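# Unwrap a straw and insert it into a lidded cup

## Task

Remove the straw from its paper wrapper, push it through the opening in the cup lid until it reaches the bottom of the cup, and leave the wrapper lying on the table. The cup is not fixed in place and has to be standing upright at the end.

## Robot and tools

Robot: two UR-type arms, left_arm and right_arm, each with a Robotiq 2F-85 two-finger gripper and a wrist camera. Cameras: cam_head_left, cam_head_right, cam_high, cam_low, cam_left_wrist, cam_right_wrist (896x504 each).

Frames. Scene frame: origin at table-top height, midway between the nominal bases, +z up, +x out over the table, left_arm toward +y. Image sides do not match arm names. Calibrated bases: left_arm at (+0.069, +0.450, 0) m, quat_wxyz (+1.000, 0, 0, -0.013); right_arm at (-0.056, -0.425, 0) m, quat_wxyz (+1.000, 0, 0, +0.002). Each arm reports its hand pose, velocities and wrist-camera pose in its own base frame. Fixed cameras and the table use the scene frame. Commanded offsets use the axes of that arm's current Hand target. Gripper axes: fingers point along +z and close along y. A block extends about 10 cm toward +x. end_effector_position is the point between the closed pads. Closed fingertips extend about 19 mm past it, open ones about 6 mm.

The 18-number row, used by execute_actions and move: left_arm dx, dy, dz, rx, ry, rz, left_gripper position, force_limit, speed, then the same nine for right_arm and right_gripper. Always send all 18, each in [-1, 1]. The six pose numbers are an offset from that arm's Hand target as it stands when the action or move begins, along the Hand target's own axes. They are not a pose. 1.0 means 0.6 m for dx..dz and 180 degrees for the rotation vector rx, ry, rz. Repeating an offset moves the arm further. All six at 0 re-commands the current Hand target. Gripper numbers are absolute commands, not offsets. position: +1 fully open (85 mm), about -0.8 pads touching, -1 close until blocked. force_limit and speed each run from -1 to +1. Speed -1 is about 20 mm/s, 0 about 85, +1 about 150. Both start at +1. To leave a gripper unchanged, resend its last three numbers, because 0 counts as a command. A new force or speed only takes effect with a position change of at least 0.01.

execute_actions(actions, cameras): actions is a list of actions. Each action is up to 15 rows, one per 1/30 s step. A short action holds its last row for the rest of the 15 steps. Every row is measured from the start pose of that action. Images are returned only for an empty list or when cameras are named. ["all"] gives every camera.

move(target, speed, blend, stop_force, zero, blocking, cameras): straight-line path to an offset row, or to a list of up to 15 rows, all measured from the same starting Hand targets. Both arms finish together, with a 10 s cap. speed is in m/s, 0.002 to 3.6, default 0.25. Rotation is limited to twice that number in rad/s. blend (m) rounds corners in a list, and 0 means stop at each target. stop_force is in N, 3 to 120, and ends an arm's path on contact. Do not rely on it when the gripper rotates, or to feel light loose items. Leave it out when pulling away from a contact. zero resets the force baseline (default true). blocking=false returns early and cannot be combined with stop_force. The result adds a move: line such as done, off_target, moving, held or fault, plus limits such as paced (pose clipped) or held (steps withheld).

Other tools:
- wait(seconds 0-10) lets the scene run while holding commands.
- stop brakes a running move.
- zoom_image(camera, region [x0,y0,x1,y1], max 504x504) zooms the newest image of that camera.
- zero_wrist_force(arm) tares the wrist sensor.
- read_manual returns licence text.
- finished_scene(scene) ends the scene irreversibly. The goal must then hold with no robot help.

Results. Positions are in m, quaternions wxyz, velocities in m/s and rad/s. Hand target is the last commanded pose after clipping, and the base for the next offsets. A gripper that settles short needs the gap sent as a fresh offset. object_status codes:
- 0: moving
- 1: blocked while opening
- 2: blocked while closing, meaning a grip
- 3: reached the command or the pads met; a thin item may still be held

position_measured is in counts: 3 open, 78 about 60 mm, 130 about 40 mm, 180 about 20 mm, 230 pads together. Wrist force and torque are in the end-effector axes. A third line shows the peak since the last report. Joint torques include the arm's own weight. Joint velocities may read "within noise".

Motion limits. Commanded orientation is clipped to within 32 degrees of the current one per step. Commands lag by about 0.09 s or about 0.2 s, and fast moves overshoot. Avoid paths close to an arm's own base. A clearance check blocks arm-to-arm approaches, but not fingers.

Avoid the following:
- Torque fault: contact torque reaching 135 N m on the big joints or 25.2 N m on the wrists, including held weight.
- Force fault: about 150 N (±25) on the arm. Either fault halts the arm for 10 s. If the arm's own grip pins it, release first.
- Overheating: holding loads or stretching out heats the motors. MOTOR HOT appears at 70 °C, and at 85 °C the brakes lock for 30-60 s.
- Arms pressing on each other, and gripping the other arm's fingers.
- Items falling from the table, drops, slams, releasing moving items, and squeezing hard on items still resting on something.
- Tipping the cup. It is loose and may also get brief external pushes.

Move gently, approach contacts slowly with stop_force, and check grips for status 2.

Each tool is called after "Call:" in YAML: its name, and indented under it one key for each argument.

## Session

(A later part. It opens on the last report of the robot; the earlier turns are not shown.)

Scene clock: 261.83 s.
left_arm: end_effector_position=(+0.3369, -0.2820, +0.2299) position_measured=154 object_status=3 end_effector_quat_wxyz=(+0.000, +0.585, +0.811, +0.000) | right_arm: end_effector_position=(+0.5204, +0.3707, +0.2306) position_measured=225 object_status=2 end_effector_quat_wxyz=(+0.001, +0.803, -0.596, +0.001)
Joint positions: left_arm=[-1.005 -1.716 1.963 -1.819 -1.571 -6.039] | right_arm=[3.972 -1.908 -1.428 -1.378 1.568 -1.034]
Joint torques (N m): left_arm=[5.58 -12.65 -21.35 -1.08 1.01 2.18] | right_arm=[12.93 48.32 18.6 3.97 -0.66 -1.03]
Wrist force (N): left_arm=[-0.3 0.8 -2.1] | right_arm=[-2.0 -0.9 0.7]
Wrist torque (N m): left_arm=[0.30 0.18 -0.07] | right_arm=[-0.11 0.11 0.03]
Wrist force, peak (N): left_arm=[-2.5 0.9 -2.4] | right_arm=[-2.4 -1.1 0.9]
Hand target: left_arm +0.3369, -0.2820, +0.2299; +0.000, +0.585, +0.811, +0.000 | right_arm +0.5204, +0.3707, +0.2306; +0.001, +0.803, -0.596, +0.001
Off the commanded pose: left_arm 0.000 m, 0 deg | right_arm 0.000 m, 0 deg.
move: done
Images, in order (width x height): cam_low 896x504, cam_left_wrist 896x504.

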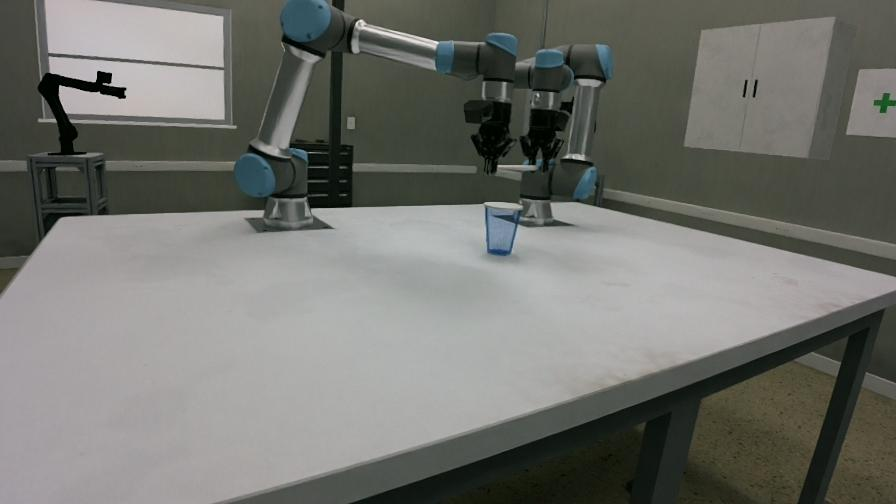

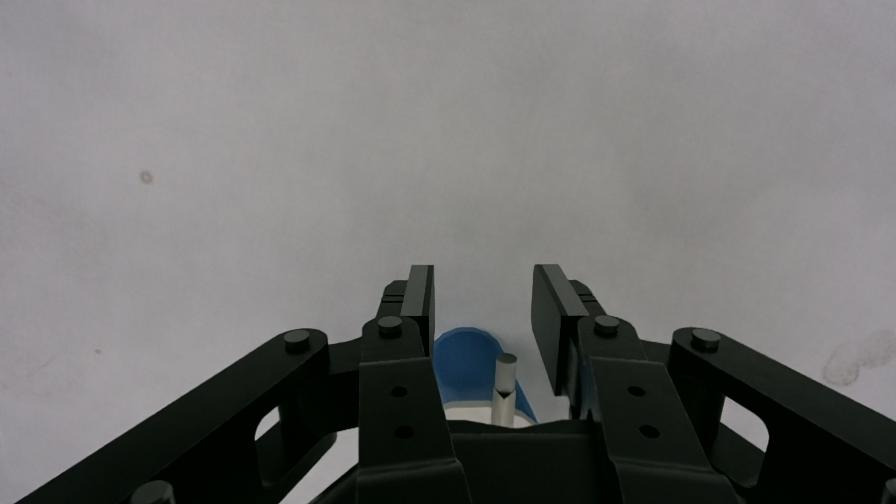

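Call:
move:
  target:
    - [-0.0245,0.0125,0,0,0,0,-0.2,-0.6,0,0,0,0,0,0,0,-1,0.5,-1]
    - [-0.0245,0.0125,0,0,0,0,-1,-0.6,-1,0,0,0,0,0,0,-1,0.5,-1]
    - [0.04,0.0125,0,0,0,0,-1,-0.6,-1,0,0,0,0,0,0,-1,0.5,-1]
  speed: [0.1,0.05,0.03]
  cameras: ["cam_left_wrist","cam_right_wrist"]

Call:
zoom_image:
  camera: "cam_left_wrist"
  region: [400, 240, 580, 440]

Call:
zoom_image:
  camera: "cam_right_wrist"
  region: [400, 240, 580, 440]

Scene clock: 286.47 s.
left_arm: end_effector_position=(+0.3364, -0.2566, +0.2298) position_measured=218 object_status=2 end_effector_quat_wxyz=(+0.000, +0.585, +0.811, +0.000) end_effector_velocity=(+0.001, -0.001, +0.000) end_effector_angular_velocity=(+0.001, +0.000, +0.000) | right_arm: end_effector_position=(+0.5204, +0.3707, +0.2306) position_measured=231 object_status=3 end_effector_quat_wxyz=(+0.001, +0.803, -0.596, +0.001)
Joint positions: left_arm=[-0.972 -1.758 1.998 -1.811 -1.571 -6.006] | right_arm=[3.972 -1.908 -1.428 -1.378 1.568 -1.034]
Joint velocities: left_arm=[0 0.005 -0.003 -0.001 0 0] | right_arm=[within noise]
Joint torques (N m): left_arm=[-4.28 -5.91 -35.2 -2.76 0.09 -0.2] | right_arm=[-12.81 43.11 31.92 1.05 -1.13 0.39]
Wrist force (N): left_arm=[-0.3 0.9 -2.1] | right_arm=[-2.3 -1.0 0.8]
Wrist torque (N m): left_arm=[0.34 0.15 -0.12] | right_arm=[-0.11 0.09 0.02]
Wrist force, peak (N): left_arm=[-9.8 -0.3 -2.8] | right_arm=[-10.6 -1.5 1.2]
Hand target: left_arm +0.3364, -0.2569, +0.2299; +0.000, +0.585, +0.811, +0.000 | right_arm +0.5204, +0.3707, +0.2306; +0.001, +0.803, -0.596, +0.001
Off the commanded pose: left_arm 0.000 m, 0 deg | right_arm 0.000 m, 0 deg.
move: done
Images, in order (width x height): cam_left_wrist 896x504, cam_right_wrist 896x504.

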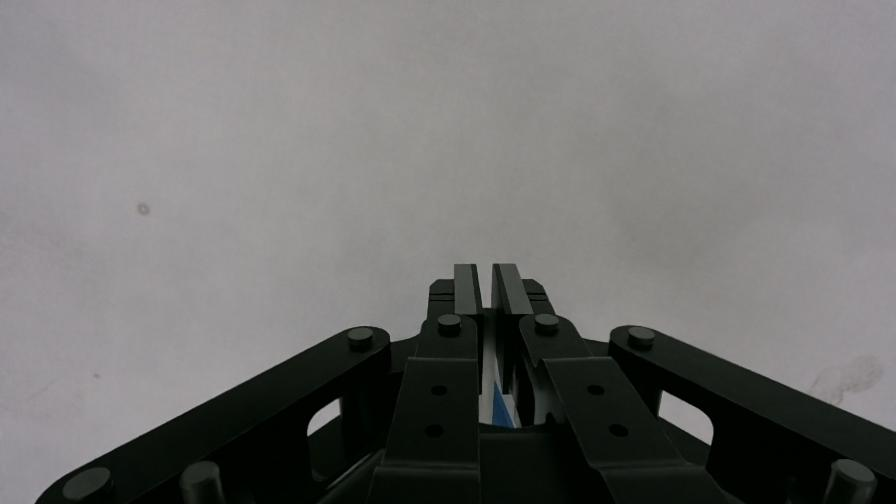

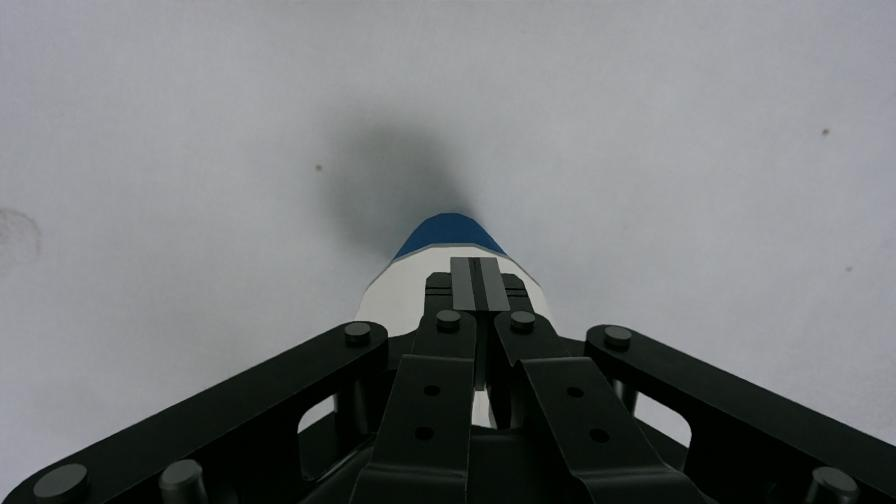

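Scaled by 2.520 from the camera's 896x504 image, which has a finer 1280x720 frame.

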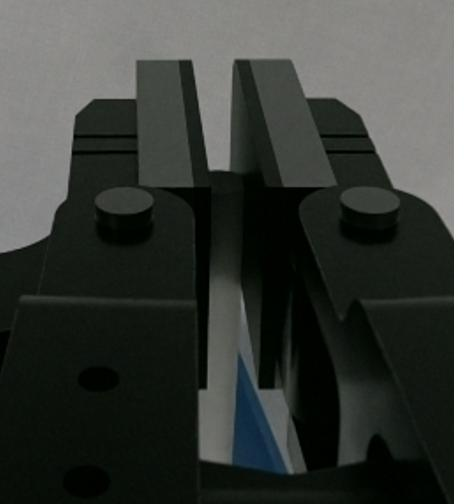

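Scaled by 2.520 from the camera's 896x504 image, which has a finer 1280x720 frame.

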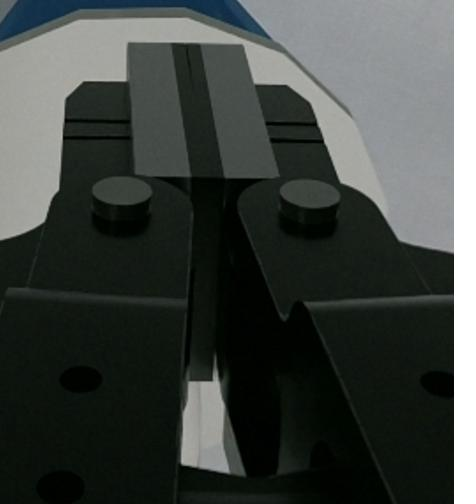

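Call:
move:
  target:
    - [0.1667,0,0,0,0,0,-1,-0.6,-1,0.1667,0,0,0,0,0,-1,0.5,-1]
    - [0.1667,0,-0.2167,0,0,0,-1,-0.6,-1,0.3823,0.0642,0,0,0,0,-1,0.5,-1]
    - [-0.287,-0.0223,-0.2833,-0.4973,0.2963,0.4976,-1,-0.6,-1,0.3823,0.0642,0.3377,0,0,0,-1,0.5,-1]
    - [-0.287,-0.0223,-0.2833,-0.4973,0.2963,0.4976,-1,-0.6,-1,0.3823,0.0642,0.3377,0,0,0,-0.3,0.5,-0.5]
  speed: [0.12,0.3,0.3,0.3]
  blend: [0.01,0.03,0,0]
  cameras: ["cam_left_wrist","cam_low","cam_head_right"]

Scene clock: 356.43 s.
left_arm: end_effector_position=(+0.3781, -0.4245, +0.3999) position_measured=218 object_status=2 end_effector_quat_wxyz=(+0.062, +0.704, -0.061, +0.705) | right_arm: end_effector_position=(+0.5500, +0.1393, +0.0288) position_measured=167 object_status=0 end_effector_quat_wxyz=(+0.001, +0.803, -0.596, +0.001)
Joint positions: left_arm=[-1.593 -1.583 1.809 -0.228 0.151 -6.283] | right_arm=[3.628 -1.971 -1.923 -0.819 1.567 -1.378]
Joint torques (N m): left_arm=[3.96 -31.65 -11.95 1.4 -0.48 2.19] | right_arm=[-11.65 45.39 27.74 2.3 -0.69 -1.28]
Wrist force (N): left_arm=[0.6 1.4 0.7] | right_arm=[-1.6 -0.8 1.0]
Wrist torque (N m): left_arm=[0.08 -0.24 0.43] | right_arm=[-0.13 0.06 0.08]
Wrist force, peak (N): left_arm=[1.0 1.4 -4.4] | right_arm=[-4.7 -1.0 0.7]
Hand target: left_arm +0.3781, -0.4245, +0.3999; +0.062, +0.705, -0.061, +0.704 | right_arm +0.5500, +0.1393, +0.0288; +0.001, +0.803, -0.596, +0.001
Off the commanded pose: left_arm 0.000 m, 0 deg | right_arm 0.000 m, 0 deg.
joint sent to its limit (left arm) — joint 6 (wrist 3), lower limit. The joint targets still meet the commanded pose.
move: done
Images, in order (width x height): cam_head_right 896x504, cam_low 896x504, cam_left_wrist 896x504.

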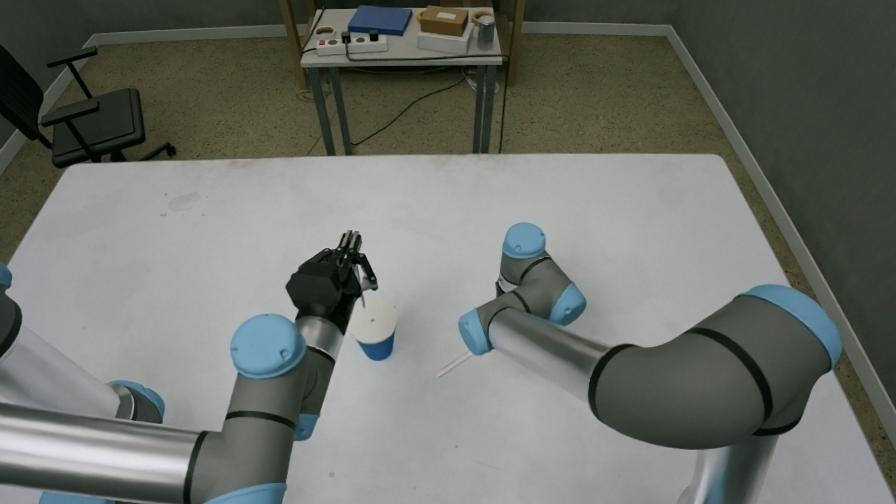

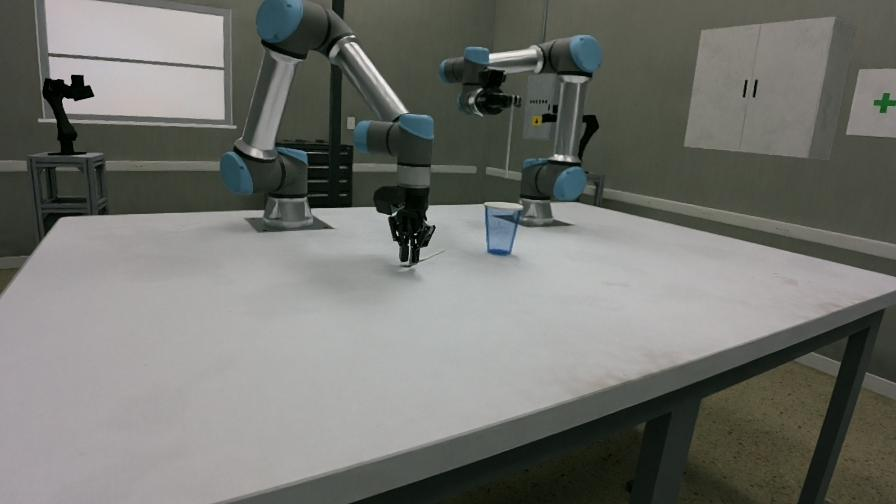

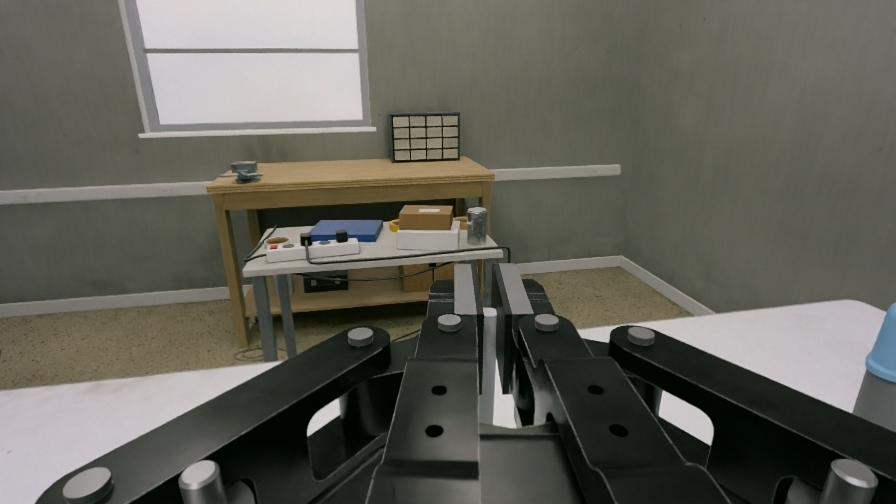

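Call:
move:
  target:
    - [0,0,0,0,0,0,-1,-0.6,-1,0,0,-0.33,0,0,0,-0.3,0.5,-0.5]
    - [0,0,0,0,0,0,-1,-0.6,-1,-0.262,-0.0532,-0.3553,0,-0.25,0,1,0.5,-0.3]
  speed: 0.3
  blend: [0.05,0]
  cameras: ["cam_right_wrist","cam_low"]

Call:
zoom_image:
  camera: "cam_right_wrist"
  region: [390, 170, 530, 310]

Call:
zoom_image:
  camera: "cam_right_wrist"
  region: [410, 330, 510, 430]

Call:
zoom_image:
  camera: "cam_low"
  region: [460, 80, 560, 260]

Scene clock: 379.90 s.
left_arm: end_effector_position=(+0.3781, -0.4245, +0.3999) position_measured=218 object_status=2 end_effector_quat_wxyz=(+0.062, +0.704, -0.061, +0.705) | right_arm: end_effector_position=(+0.5349, +0.2997, +0.2414) position_measured=3 object_status=0 end_effector_quat_wxyz=(-0.227, +0.742, -0.551, -0.306)
Joint positions: left_arm=[-1.593 -1.583 1.809 -0.228 0.151 -6.283] | right_arm=[3.577 -1.877 -1.679 -1.017 2.343 -1.372]
Joint torques (N m): left_arm=[-3.13 -31.08 -11.82 0.9 -0.49 2.19] | right_arm=[12.04 45.88 32.42 4.61 2.72 -1.63]
Wrist force (N): left_arm=[0.6 1.7 0.8] | right_arm=[-3.5 -1.3 1.5]
Wrist torque (N m): left_arm=[0.13 -0.23 0.43] | right_arm=[-0.31 0.11 0.08]
Wrist force, peak (N): left_arm=[0.8 1.7 0.9] | right_arm=[-3.6 -1.6 2.4]
Hand target: left_arm +0.3781, -0.4245, +0.3999; +0.062, +0.705, -0.061, +0.704 | right_arm +0.5349, +0.2997, +0.2414; -0.227, +0.742, -0.551, -0.306
Off the commanded pose: left_arm 0.000 m, 0 deg | right_arm 0.000 m, 0 deg.
joint sent to its limit (left arm) — joint 6 (wrist 3), lower limit. The joint targets still meet the commanded pose.
move: done
Images, in order (width x height): cam_low 896x504, cam_right_wrist 896x504.

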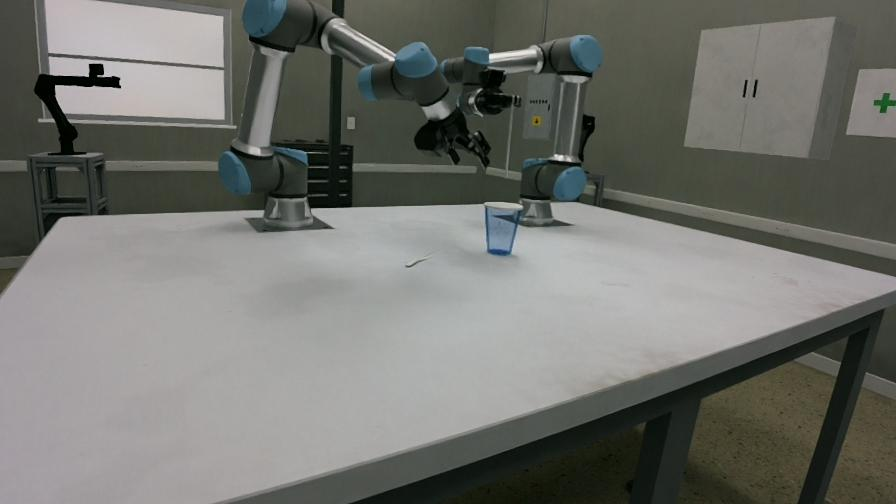

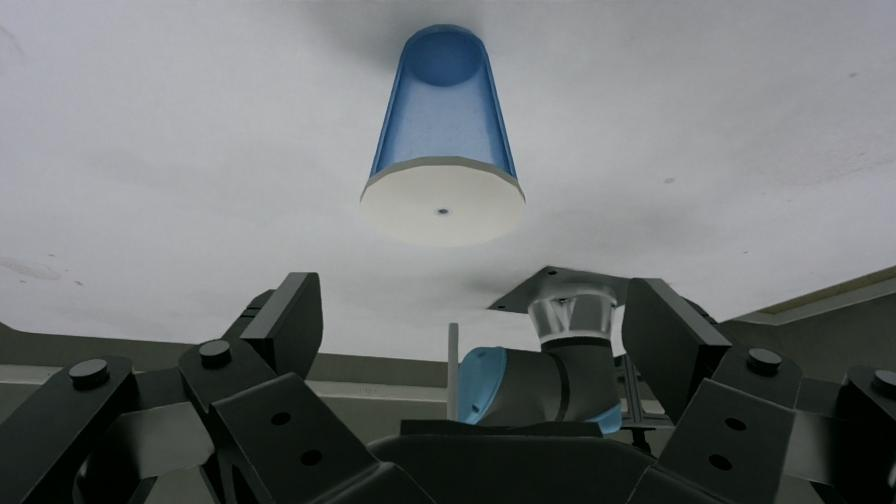

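Scaled by 3.600 from the camera's 896x504 image, which has a finer 1280x720 frame.

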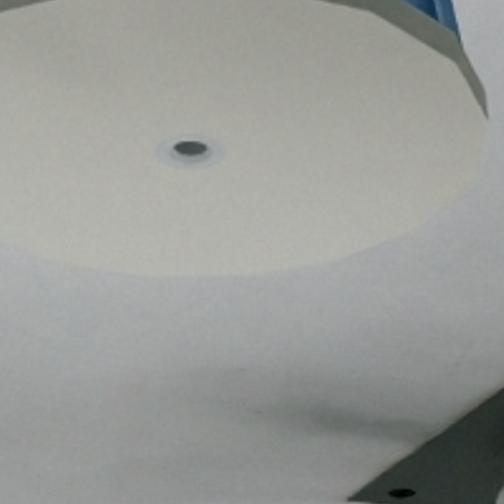

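Scaled by 5.040 from the camera's 896x504 image, which has a finer 1280x720 frame.

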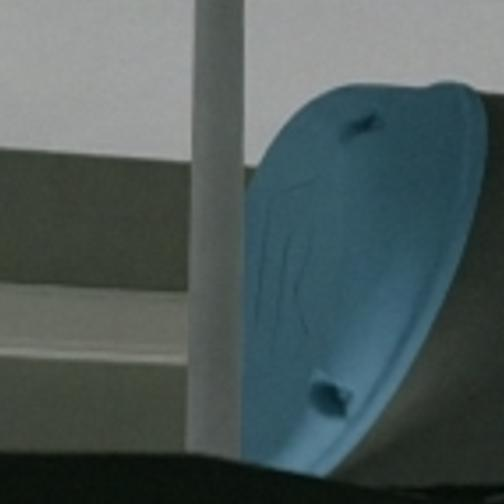

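Scaled by 2.800 from the camera's 896x504 image, which has a finer 1280x720 frame.

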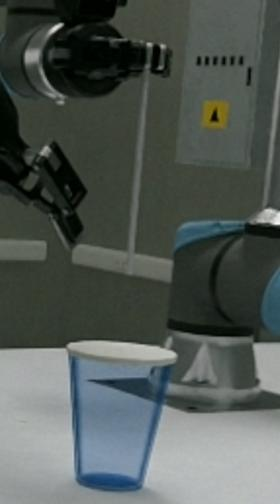

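Call:
move:
  target: [-0.0767,0.0125,0.0188,0,0,0,-1,-0.6,-1,0,0,0,0,0,0,1,0.5,-0.3]
  speed: 0.12
  cameras: ["cam_right_wrist","cam_low"]

Call:
zoom_image:
  camera: "cam_right_wrist"
  region: [400, 170, 500, 270]

Call:
zoom_image:
  camera: "cam_right_wrist"
  region: [400, 330, 500, 430]

Call:
zoom_image:
  camera: "cam_low"
  region: [470, 120, 550, 220]

Scene clock: 411.90 s.
left_arm: end_effector_position=(+0.3879, -0.4338, +0.3538) position_measured=218 object_status=2 end_effector_quat_wxyz=(+0.061, +0.704, -0.061, +0.705) | right_arm: end_effector_position=(+0.5349, +0.2997, +0.2414) position_measured=3 object_status=3 end_effector_quat_wxyz=(-0.227, +0.742, -0.551, -0.306)
Joint positions: left_arm=[-1.567 -1.521 1.868 -0.349 0.177 -6.283] | right_arm=[3.577 -1.877 -1.679 -1.017 2.343 -1.372]
Joint torques (N m): left_arm=[-6.57 -29.42 -32.93 -0.84 -0.65 2.18] | right_arm=[11.91 45.5 31.76 4.47 2.4 -1.5]
Wrist force (N): left_arm=[0.6 1.3 0.9] | right_arm=[-3.5 -0.6 1.5]
Wrist torque (N m): left_arm=[0.07 -0.23 0.42] | right_arm=[-0.21 0.12 0.08]
Wrist force, peak (N): left_arm=[2.5 1.3 0.4] | right_arm=[-3.9 -1.3 1.4]
Hand target: left_arm +0.3879, -0.4339, +0.3538; +0.062, +0.705, -0.061, +0.704 | right_arm +0.5349, +0.2997, +0.2414; -0.227, +0.742, -0.551, -0.306
Off the commanded pose: left_arm 0.000 m, 0 deg | right_arm 0.000 m, 0 deg.
joint sent to its limit (left arm) — joint 6 (wrist 3), lower limit. The joint targets still meet the commanded pose.
move: done
Images, in order (width x height): cam_low 896x504, cam_right_wrist 896x504.

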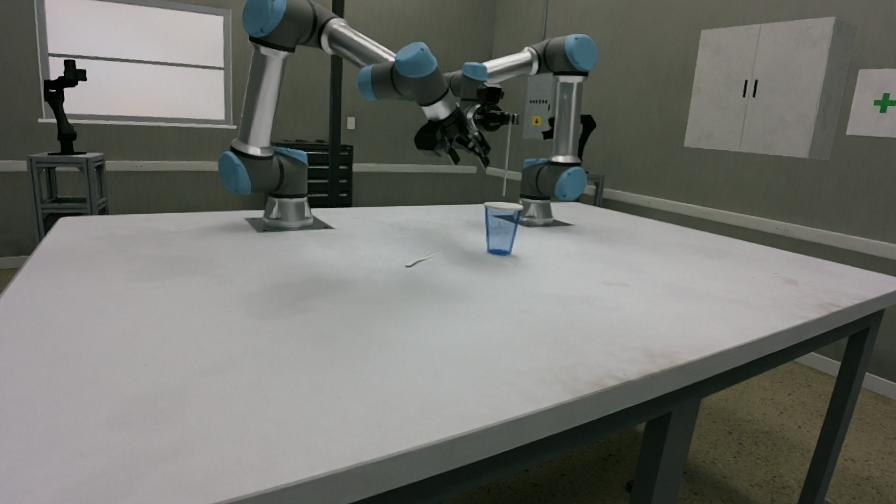

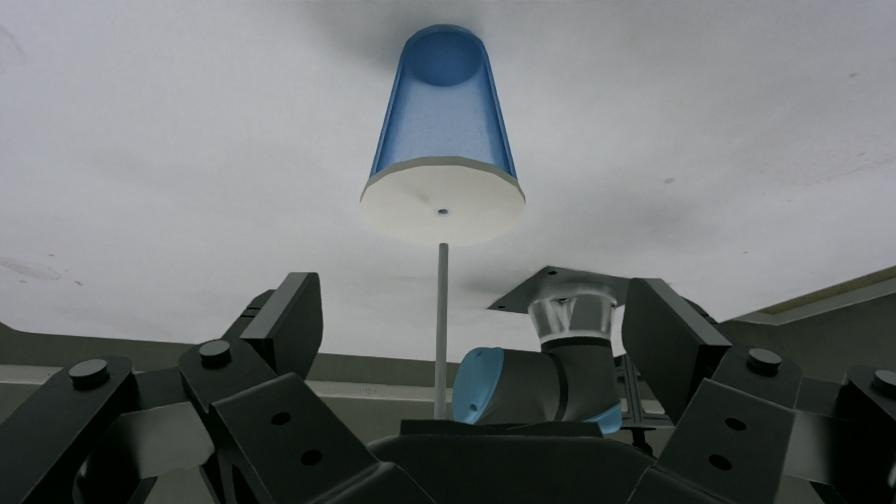

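Scaled by 5.040 from the camera's 896x504 image, which has a finer 1280x720 frame.

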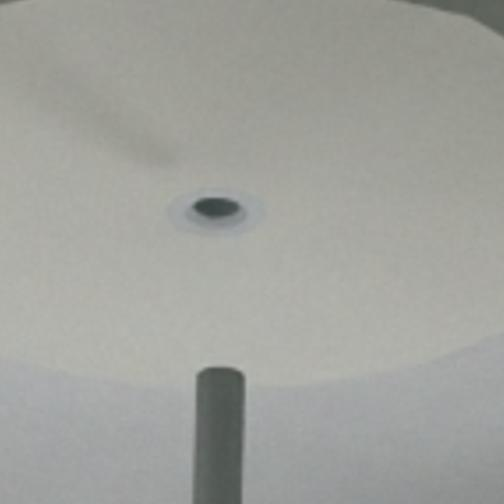

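Scaled by 5.040 from the camera's 896x504 image, which has a finer 1280x720 frame.

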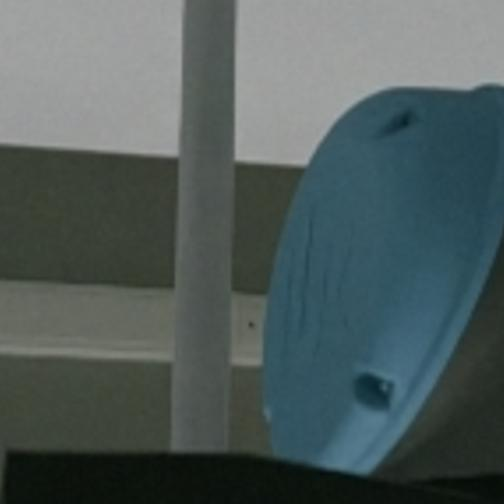

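Scaled by 5.040 from the camera's 896x504 image, which has a finer 1280x720 frame.

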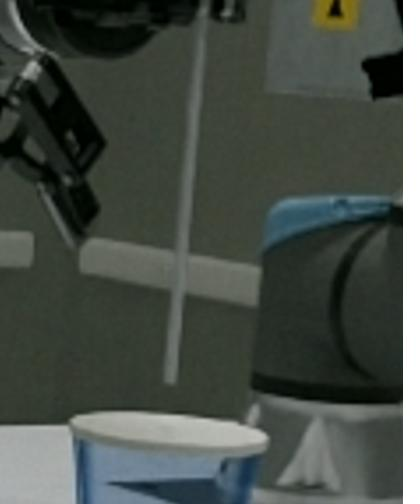

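Call:
move:
  target: [-0.0133,-0.0027,-0.004,0,0.0029,0.0016,-1,-0.6,-1,-0.0643,-0.1887,0.0643,-0.2357,0,-0.2357,1,0.5,-0.3]
  speed: 0.3
  cameras: ["cam_right_wrist","cam_low"]

Call:
zoom_image:
  camera: "cam_right_wrist"
  region: [400, 170, 500, 270]

Call:
zoom_image:
  camera: "cam_right_wrist"
  region: [400, 330, 500, 430]

Call:
zoom_image:
  camera: "cam_low"
  region: [470, 120, 550, 220]

Scene clock: 470.33 s.
left_arm: end_effector_position=(+0.3857, -0.4319, +0.3458) position_measured=218 object_status=2 end_effector_quat_wxyz=(+0.060, +0.702, -0.062, +0.707) | right_arm: end_effector_position=(+0.6261, +0.3843, +0.2407) position_measured=3 object_status=3 end_effector_quat_wxyz=(-0.077, +0.927, -0.124, -0.345)
Joint positions: left_arm=[-1.573 -1.528 1.903 -0.419 0.172 -6.236] | right_arm=[3.692 -2.724 -0.035 -2.453 2.117 -2.469]
Joint torques (N m): left_arm=[-3.22 -31.65 -21.28 0.9 -0.35 0.6] | right_arm=[-12.24 54.61 20.91 2.51 2.13 -0.19]
Wrist force (N): left_arm=[0.4 1.4 0.7] | right_arm=[-3.3 -0.8 1.4]
Wrist torque (N m): left_arm=[0.07 -0.19 0.29] | right_arm=[-0.21 0.08 0.05]
Wrist force, peak (N): left_arm=[0.6 1.8 0.8] | right_arm=[-3.9 -1.1 1.5]
Hand target: left_arm +0.3858, -0.4319, +0.3459; +0.060, +0.702, -0.062, +0.707 | right_arm +0.6275, +0.3847, +0.2412; -0.042, +0.918, -0.107, -0.380
Off the commanded pose: left_arm 0.000 m, 0 deg | right_arm 0.002 m, 6 deg.
elbow stopped short (right arm): the move would have taken joint 3 (elbow) straighter than the controller allows.
move: off_target (right_arm)
Images, in order (width x height): cam_low 896x504, cam_right_wrist 896x504.

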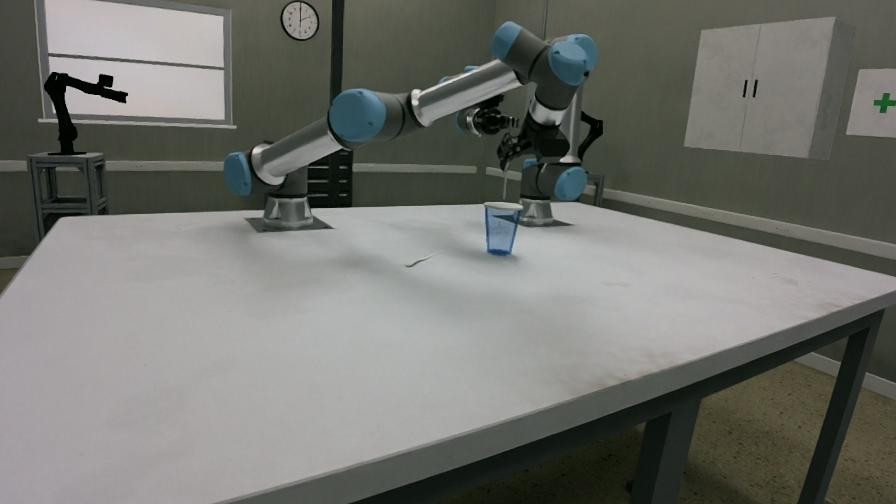

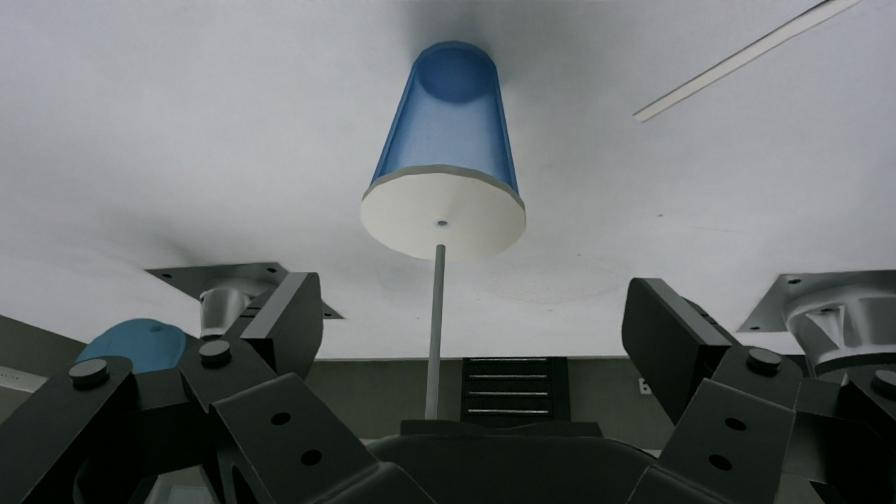

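Scaled by 5.040 from the camera's 896x504 image, which has a finer 1280x720 frame.

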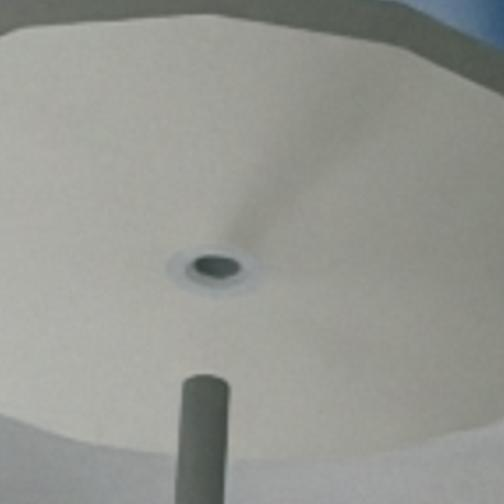

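Scaled by 5.040 from the camera's 896x504 image, which has a finer 1280x720 frame.

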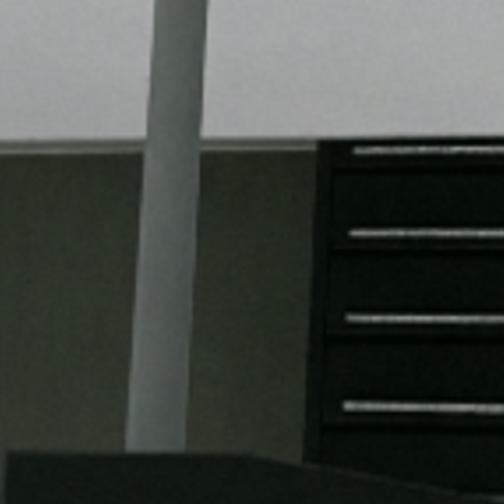

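Scaled by 5.040 from the camera's 896x504 image, which has a finer 1280x720 frame.

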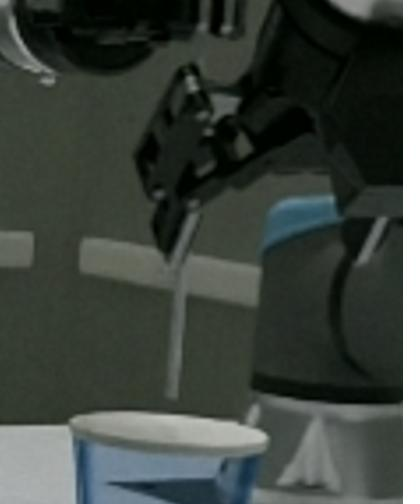

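Call:
move:
  target: [-0.0167,-0.0033,-0.0018,0,0.0018,-0.0033,-1,-0.6,-1,0,0,0,0,0,0,1,0.5,-0.3]
  speed: 0.06
  cameras: ["cam_right_wrist","cam_low"]

Call:
zoom_image:
  camera: "cam_right_wrist"
  region: [415, 195, 475, 255]

Call:
zoom_image:
  camera: "cam_right_wrist"
  region: [400, 330, 500, 430]

Call:
zoom_image:
  camera: "cam_low"
  region: [480, 150, 540, 225]

Scene clock: 511.13 s.
left_arm: end_effector_position=(+0.3851, -0.4297, +0.3358) position_measured=218 object_status=2 end_effector_quat_wxyz=(+0.064, +0.700, -0.058, +0.709) | right_arm: end_effector_position=(+0.6262, +0.3842, +0.2406) position_measured=3 object_status=3 end_effector_quat_wxyz=(-0.077, +0.927, -0.124, -0.345)
Joint positions: left_arm=[-1.574 -1.531 1.938 -0.486 0.17 -6.213] | right_arm=[3.692 -2.724 -0.035 -2.453 2.117 -2.469]
Joint torques (N m): left_arm=[-4.2 -30.78 -33.65 1.2 -0.31 0.75] | right_arm=[-12.75 51.19 15.89 1.53 2.02 -1.06]
Wrist force (N): left_arm=[0.7 1.5 0.7] | right_arm=[-3.2 -0.7 1.4]
Wrist torque (N m): left_arm=[0.08 -0.25 0.30] | right_arm=[-0.18 0.08 0.04]
Wrist force, peak (N): left_arm=[1.1 1.6 0.6] | right_arm=[-3.7 -1.0 1.6]
Hand target: left_arm +0.3851, -0.4297, +0.3358; +0.064, +0.700, -0.058, +0.709 | right_arm +0.6275, +0.3847, +0.2412; -0.042, +0.918, -0.107, -0.380
Off the commanded pose: left_arm 0.000 m, 0 deg | right_arm 0.002 m, 6 deg.
elbow stopped short (right arm): the move would have taken joint 3 (elbow) straighter than the controller allows.
move: off_target (right_arm)
Images, in order (width x height): cam_low 896x504, cam_right_wrist 896x504.

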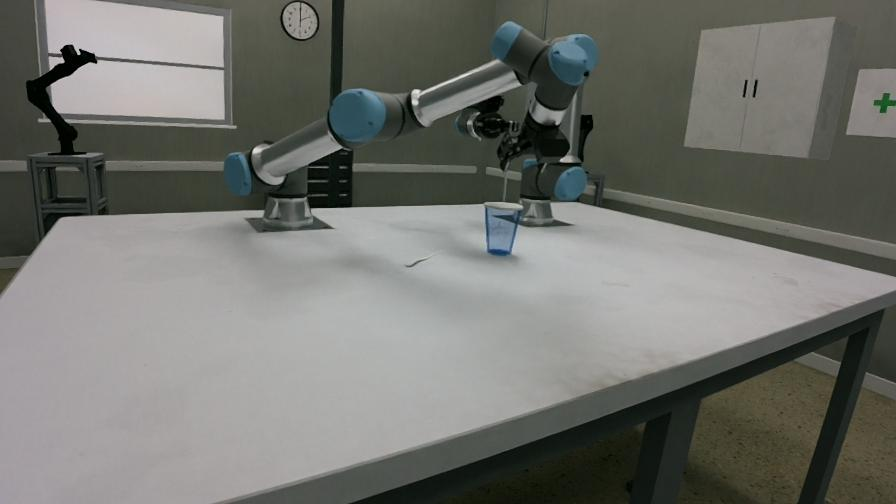

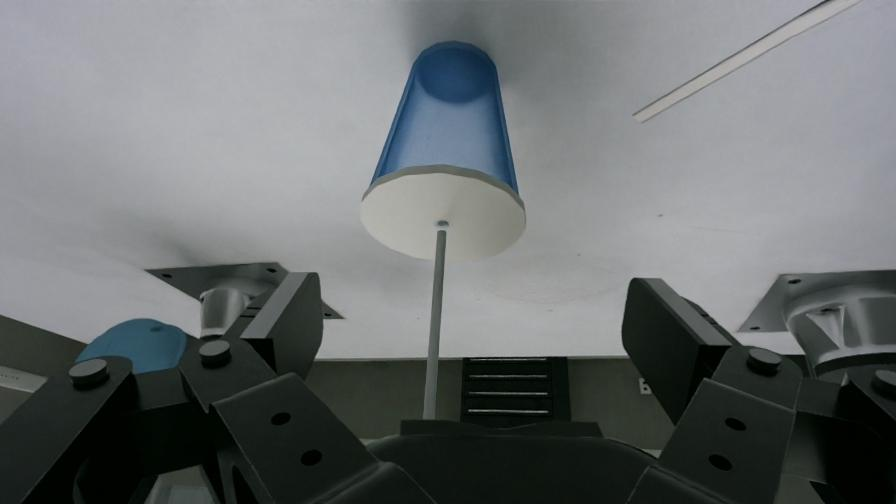

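Scaled by 8.400 from the camera's 896x504 image, which has a finer 1280x720 frame.

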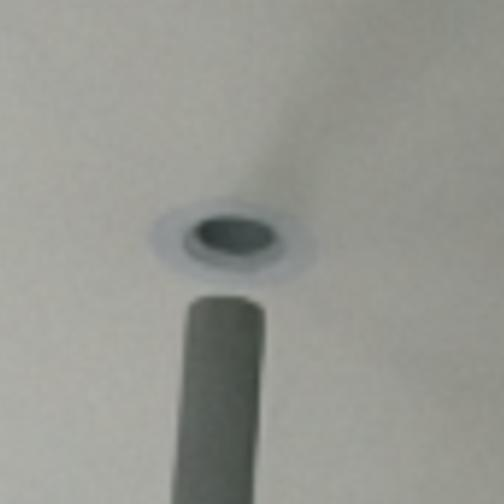

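Scaled by 5.040 from the camera's 896x504 image, which has a finer 1280x720 frame.

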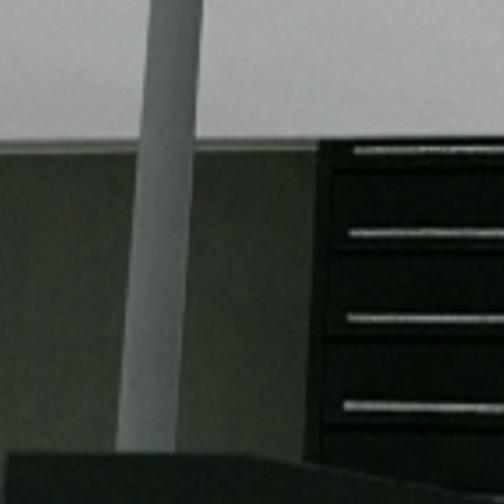

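Scaled by 6.720 from the camera's 896x504 image, which has a finer 1280x720 frame.

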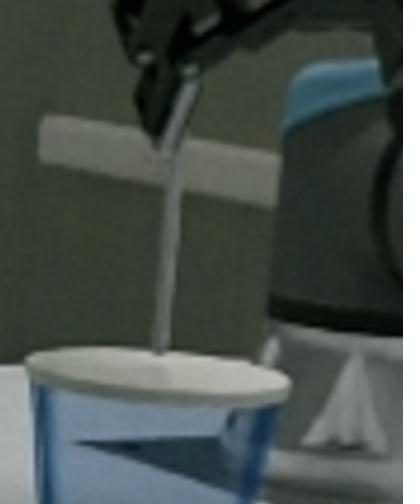

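Call:
move:
  target: [-0.075,0,0,0,0,0,-1,-0.6,-1,0,0,0,0,0,0,1,0.5,-0.3]
  speed: 0.02
  stop_force: 10
  cameras: ["cam_right_wrist","cam_low"]

Call:
zoom_image:
  camera: "cam_right_wrist"
  region: [415, 195, 475, 255]

Call:
zoom_image:
  camera: "cam_right_wrist"
  region: [340, 30, 550, 270]

Call:
zoom_image:
  camera: "cam_low"
  region: [470, 130, 540, 260]

Scene clock: 536.57 s.
left_arm: end_effector_position=(+0.3857, -0.4301, +0.2908) position_measured=218 object_status=2 end_effector_quat_wxyz=(+0.064, +0.700, -0.058, +0.709) | right_arm: end_effector_position=(+0.6262, +0.3842, +0.2406) position_measured=3 object_status=3 end_effector_quat_wxyz=(-0.077, +0.927, -0.124, -0.345)
Joint positions: left_arm=[-1.573 -1.477 2.009 -0.609 0.172 -6.214] | right_arm=[3.692 -2.724 -0.035 -2.453 2.117 -2.469]
Joint torques (N m): left_arm=[5.22 -34.43 -32.15 1.03 1.02 1.8] | right_arm=[-10.53 51.81 16.7 0.59 0.85 -0.47]
Wrist force (N): left_arm=[-0.9 1.5 0.9] | right_arm=[-3.2 -0.9 1.6]
Wrist torque (N m): left_arm=[0.08 -0.17 0.37] | right_arm=[-0.22 0.07 0.04]
Wrist force, peak (N): left_arm=[6.9 1.8 0.8] | right_arm=[-3.6 -1.1 1.5]
Hand target: left_arm +0.3856, -0.4301, +0.2908; +0.064, +0.700, -0.058, +0.709 | right_arm +0.6275, +0.3847, +0.2412; -0.042, +0.918, -0.107, -0.380
Off the commanded pose: left_arm 0.000 m, 0 deg | right_arm 0.002 m, 6 deg.
elbow stopped short (right arm): the move would have taken joint 3 (elbow) straighter than the controller allows.
move: off_target (right_arm)
Images, in order (width x height): cam_low 896x504, cam_right_wrist 896x504.

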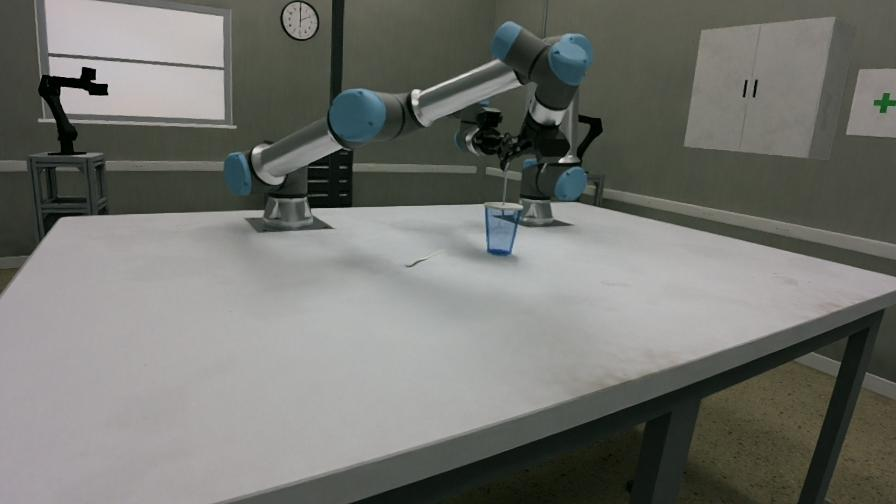

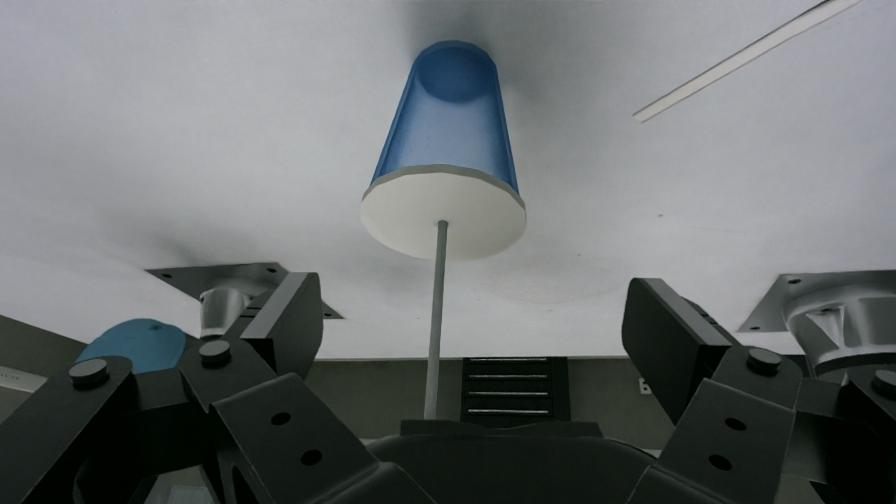

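Scaled by 8.400 from the camera's 896x504 image, which has a finer 1280x720 frame.

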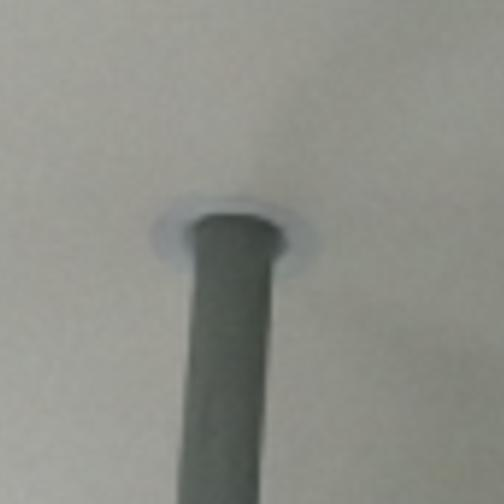

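Scaled by 2.100 from the camera's 896x504 image, which has a finer 1280x720 frame.

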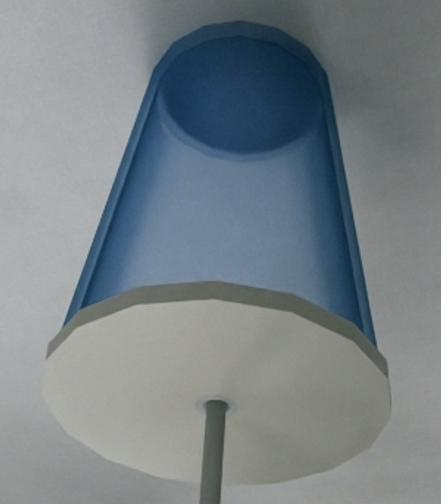

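Scaled by 3.877 from the camera's 896x504 image, which has a finer 1280x720 frame.

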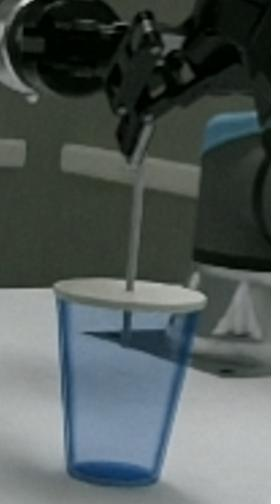

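Call:
move:
  target: [-0.1117,0,0,0,0,0,-1,-0.6,-1,-0.0847,0.348,-0.0548,0.2357,0,0.2357,1,0.5,-0.3]
  speed: 0.15

Call:
move:
  target: [-0.042,0,0,0,0,0,-1,-0.6,-1,0,0,0,0,0,0,1,0.5,-0.3]
  speed: 0.02
  stop_force: 13
  cameras: ["cam_right_wrist","cam_low"]

Call:
zoom_image:
  camera: "cam_low"
  region: [470, 130, 550, 260]

Scene clock: 564.23 s.
left_arm: end_effector_position=(+0.3864, -0.4307, +0.2237) position_measured=218 object_status=2 end_effector_quat_wxyz=(+0.064, +0.700, -0.058, +0.709) | right_arm: end_effector_position=(+0.5675, +0.1844, +0.3011) position_measured=3 object_status=3 end_effector_quat_wxyz=(-0.227, +0.742, -0.551, -0.306)
Joint positions: left_arm=[-1.571 -1.371 2.093 -0.799 0.174 -6.215] | right_arm=[3.376 -1.862 -1.486 -1.423 2.351 -1.654]
Joint torques (N m): left_arm=[6.3 -35.19 -16.59 1.07 1.44 2.26] | right_arm=[12.25 30.38 27.46 1.94 0.13 0.15]
Wrist force (N): left_arm=[2.7 1.1 0.8] | right_arm=[-3.0 -1.2 1.5]
Wrist torque (N m): left_arm=[0.07 -0.31 0.41] | right_arm=[-0.30 0.04 0.11]
Wrist force, peak (N): left_arm=[6.2 1.1 0.8] | right_arm=[-3.7 -1.5 1.9]
Hand target: left_arm +0.3864, -0.4307, +0.2238; +0.064, +0.700, -0.058, +0.709 | right_arm +0.5675, +0.1845, +0.3010; -0.227, +0.742, -0.551, -0.306
Off the commanded pose: left_arm 0.000 m, 0 deg | right_arm 0.000 m, 0 deg.
move: done

Scene clock: 566.37 s.
left_arm: end_effector_position=(+0.3867, -0.4309, +0.2034) position_measured=218 object_status=2 end_effector_quat_wxyz=(+0.064, +0.700, -0.058, +0.709) | right_arm: end_effector_position=(+0.5675, +0.1845, +0.3010) position_measured=3 object_status=3 end_effector_quat_wxyz=(-0.227, +0.742, -0.551, -0.306)
Joint positions: left_arm=[-1.57 -1.332 2.113 -0.856 0.174 -6.216] | right_arm=[3.376 -1.862 -1.486 -1.423 2.351 -1.654]
Joint torques (N m): left_arm=[-4.63 -36.84 -28.94 -2.48 -0.37 0.79] | right_arm=[11.98 25.7 20.18 4.03 0.13 1.2]
Wrist force (N): left_arm=[-0.2 1.0 0.7] | right_arm=[-2.8 -1.0 1.6]
Wrist torque (N m): left_arm=[0.02 -0.17 0.47] | right_arm=[-0.26 0.02 0.11]
Wrist force, peak (N): left_arm=[25.3 -0.3 0.3] | right_arm=[-3.6 -0.7 1.4]
Hand target: left_arm +0.3867, -0.4309, +0.2034; +0.064, +0.700, -0.058, +0.709 (not the last commanded pose) | right_arm +0.5675, +0.1845, +0.3010; -0.227, +0.742, -0.551, -0.306
Off the commanded pose: left_arm 0.005 m, 0 deg | right_arm 0.000 m, 0 deg.
move: contact (left_arm)
Images, in order (width x height): cam_low 896x504, cam_right_wrist 896x504.

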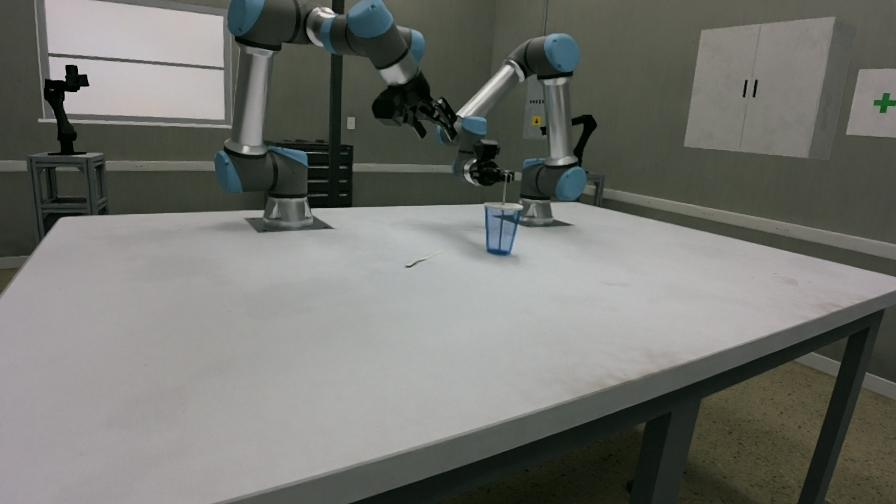

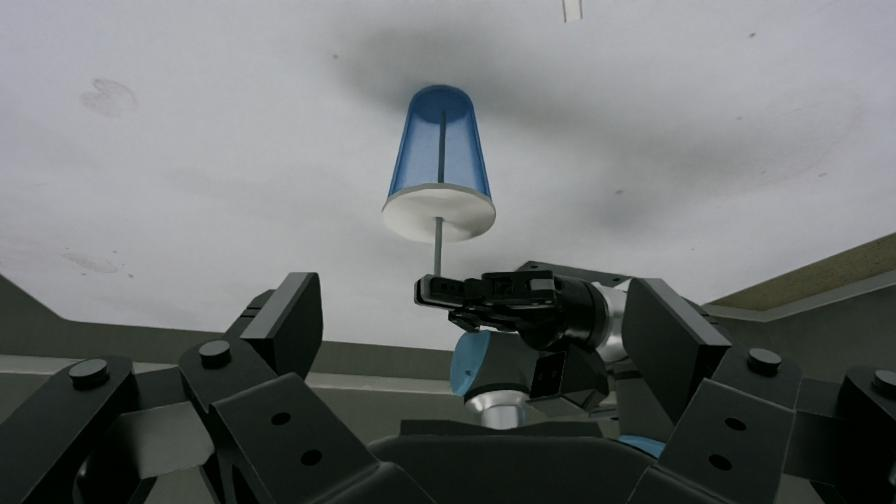

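Scaled by 3.877 from the camera's 896x504 image, which has a finer 1280x720 frame.

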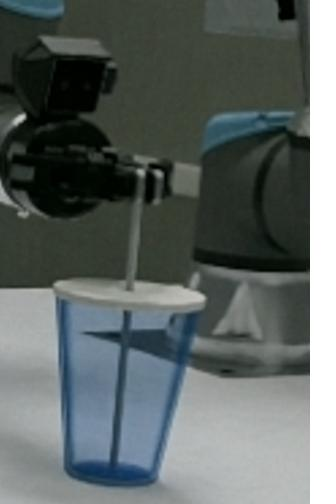

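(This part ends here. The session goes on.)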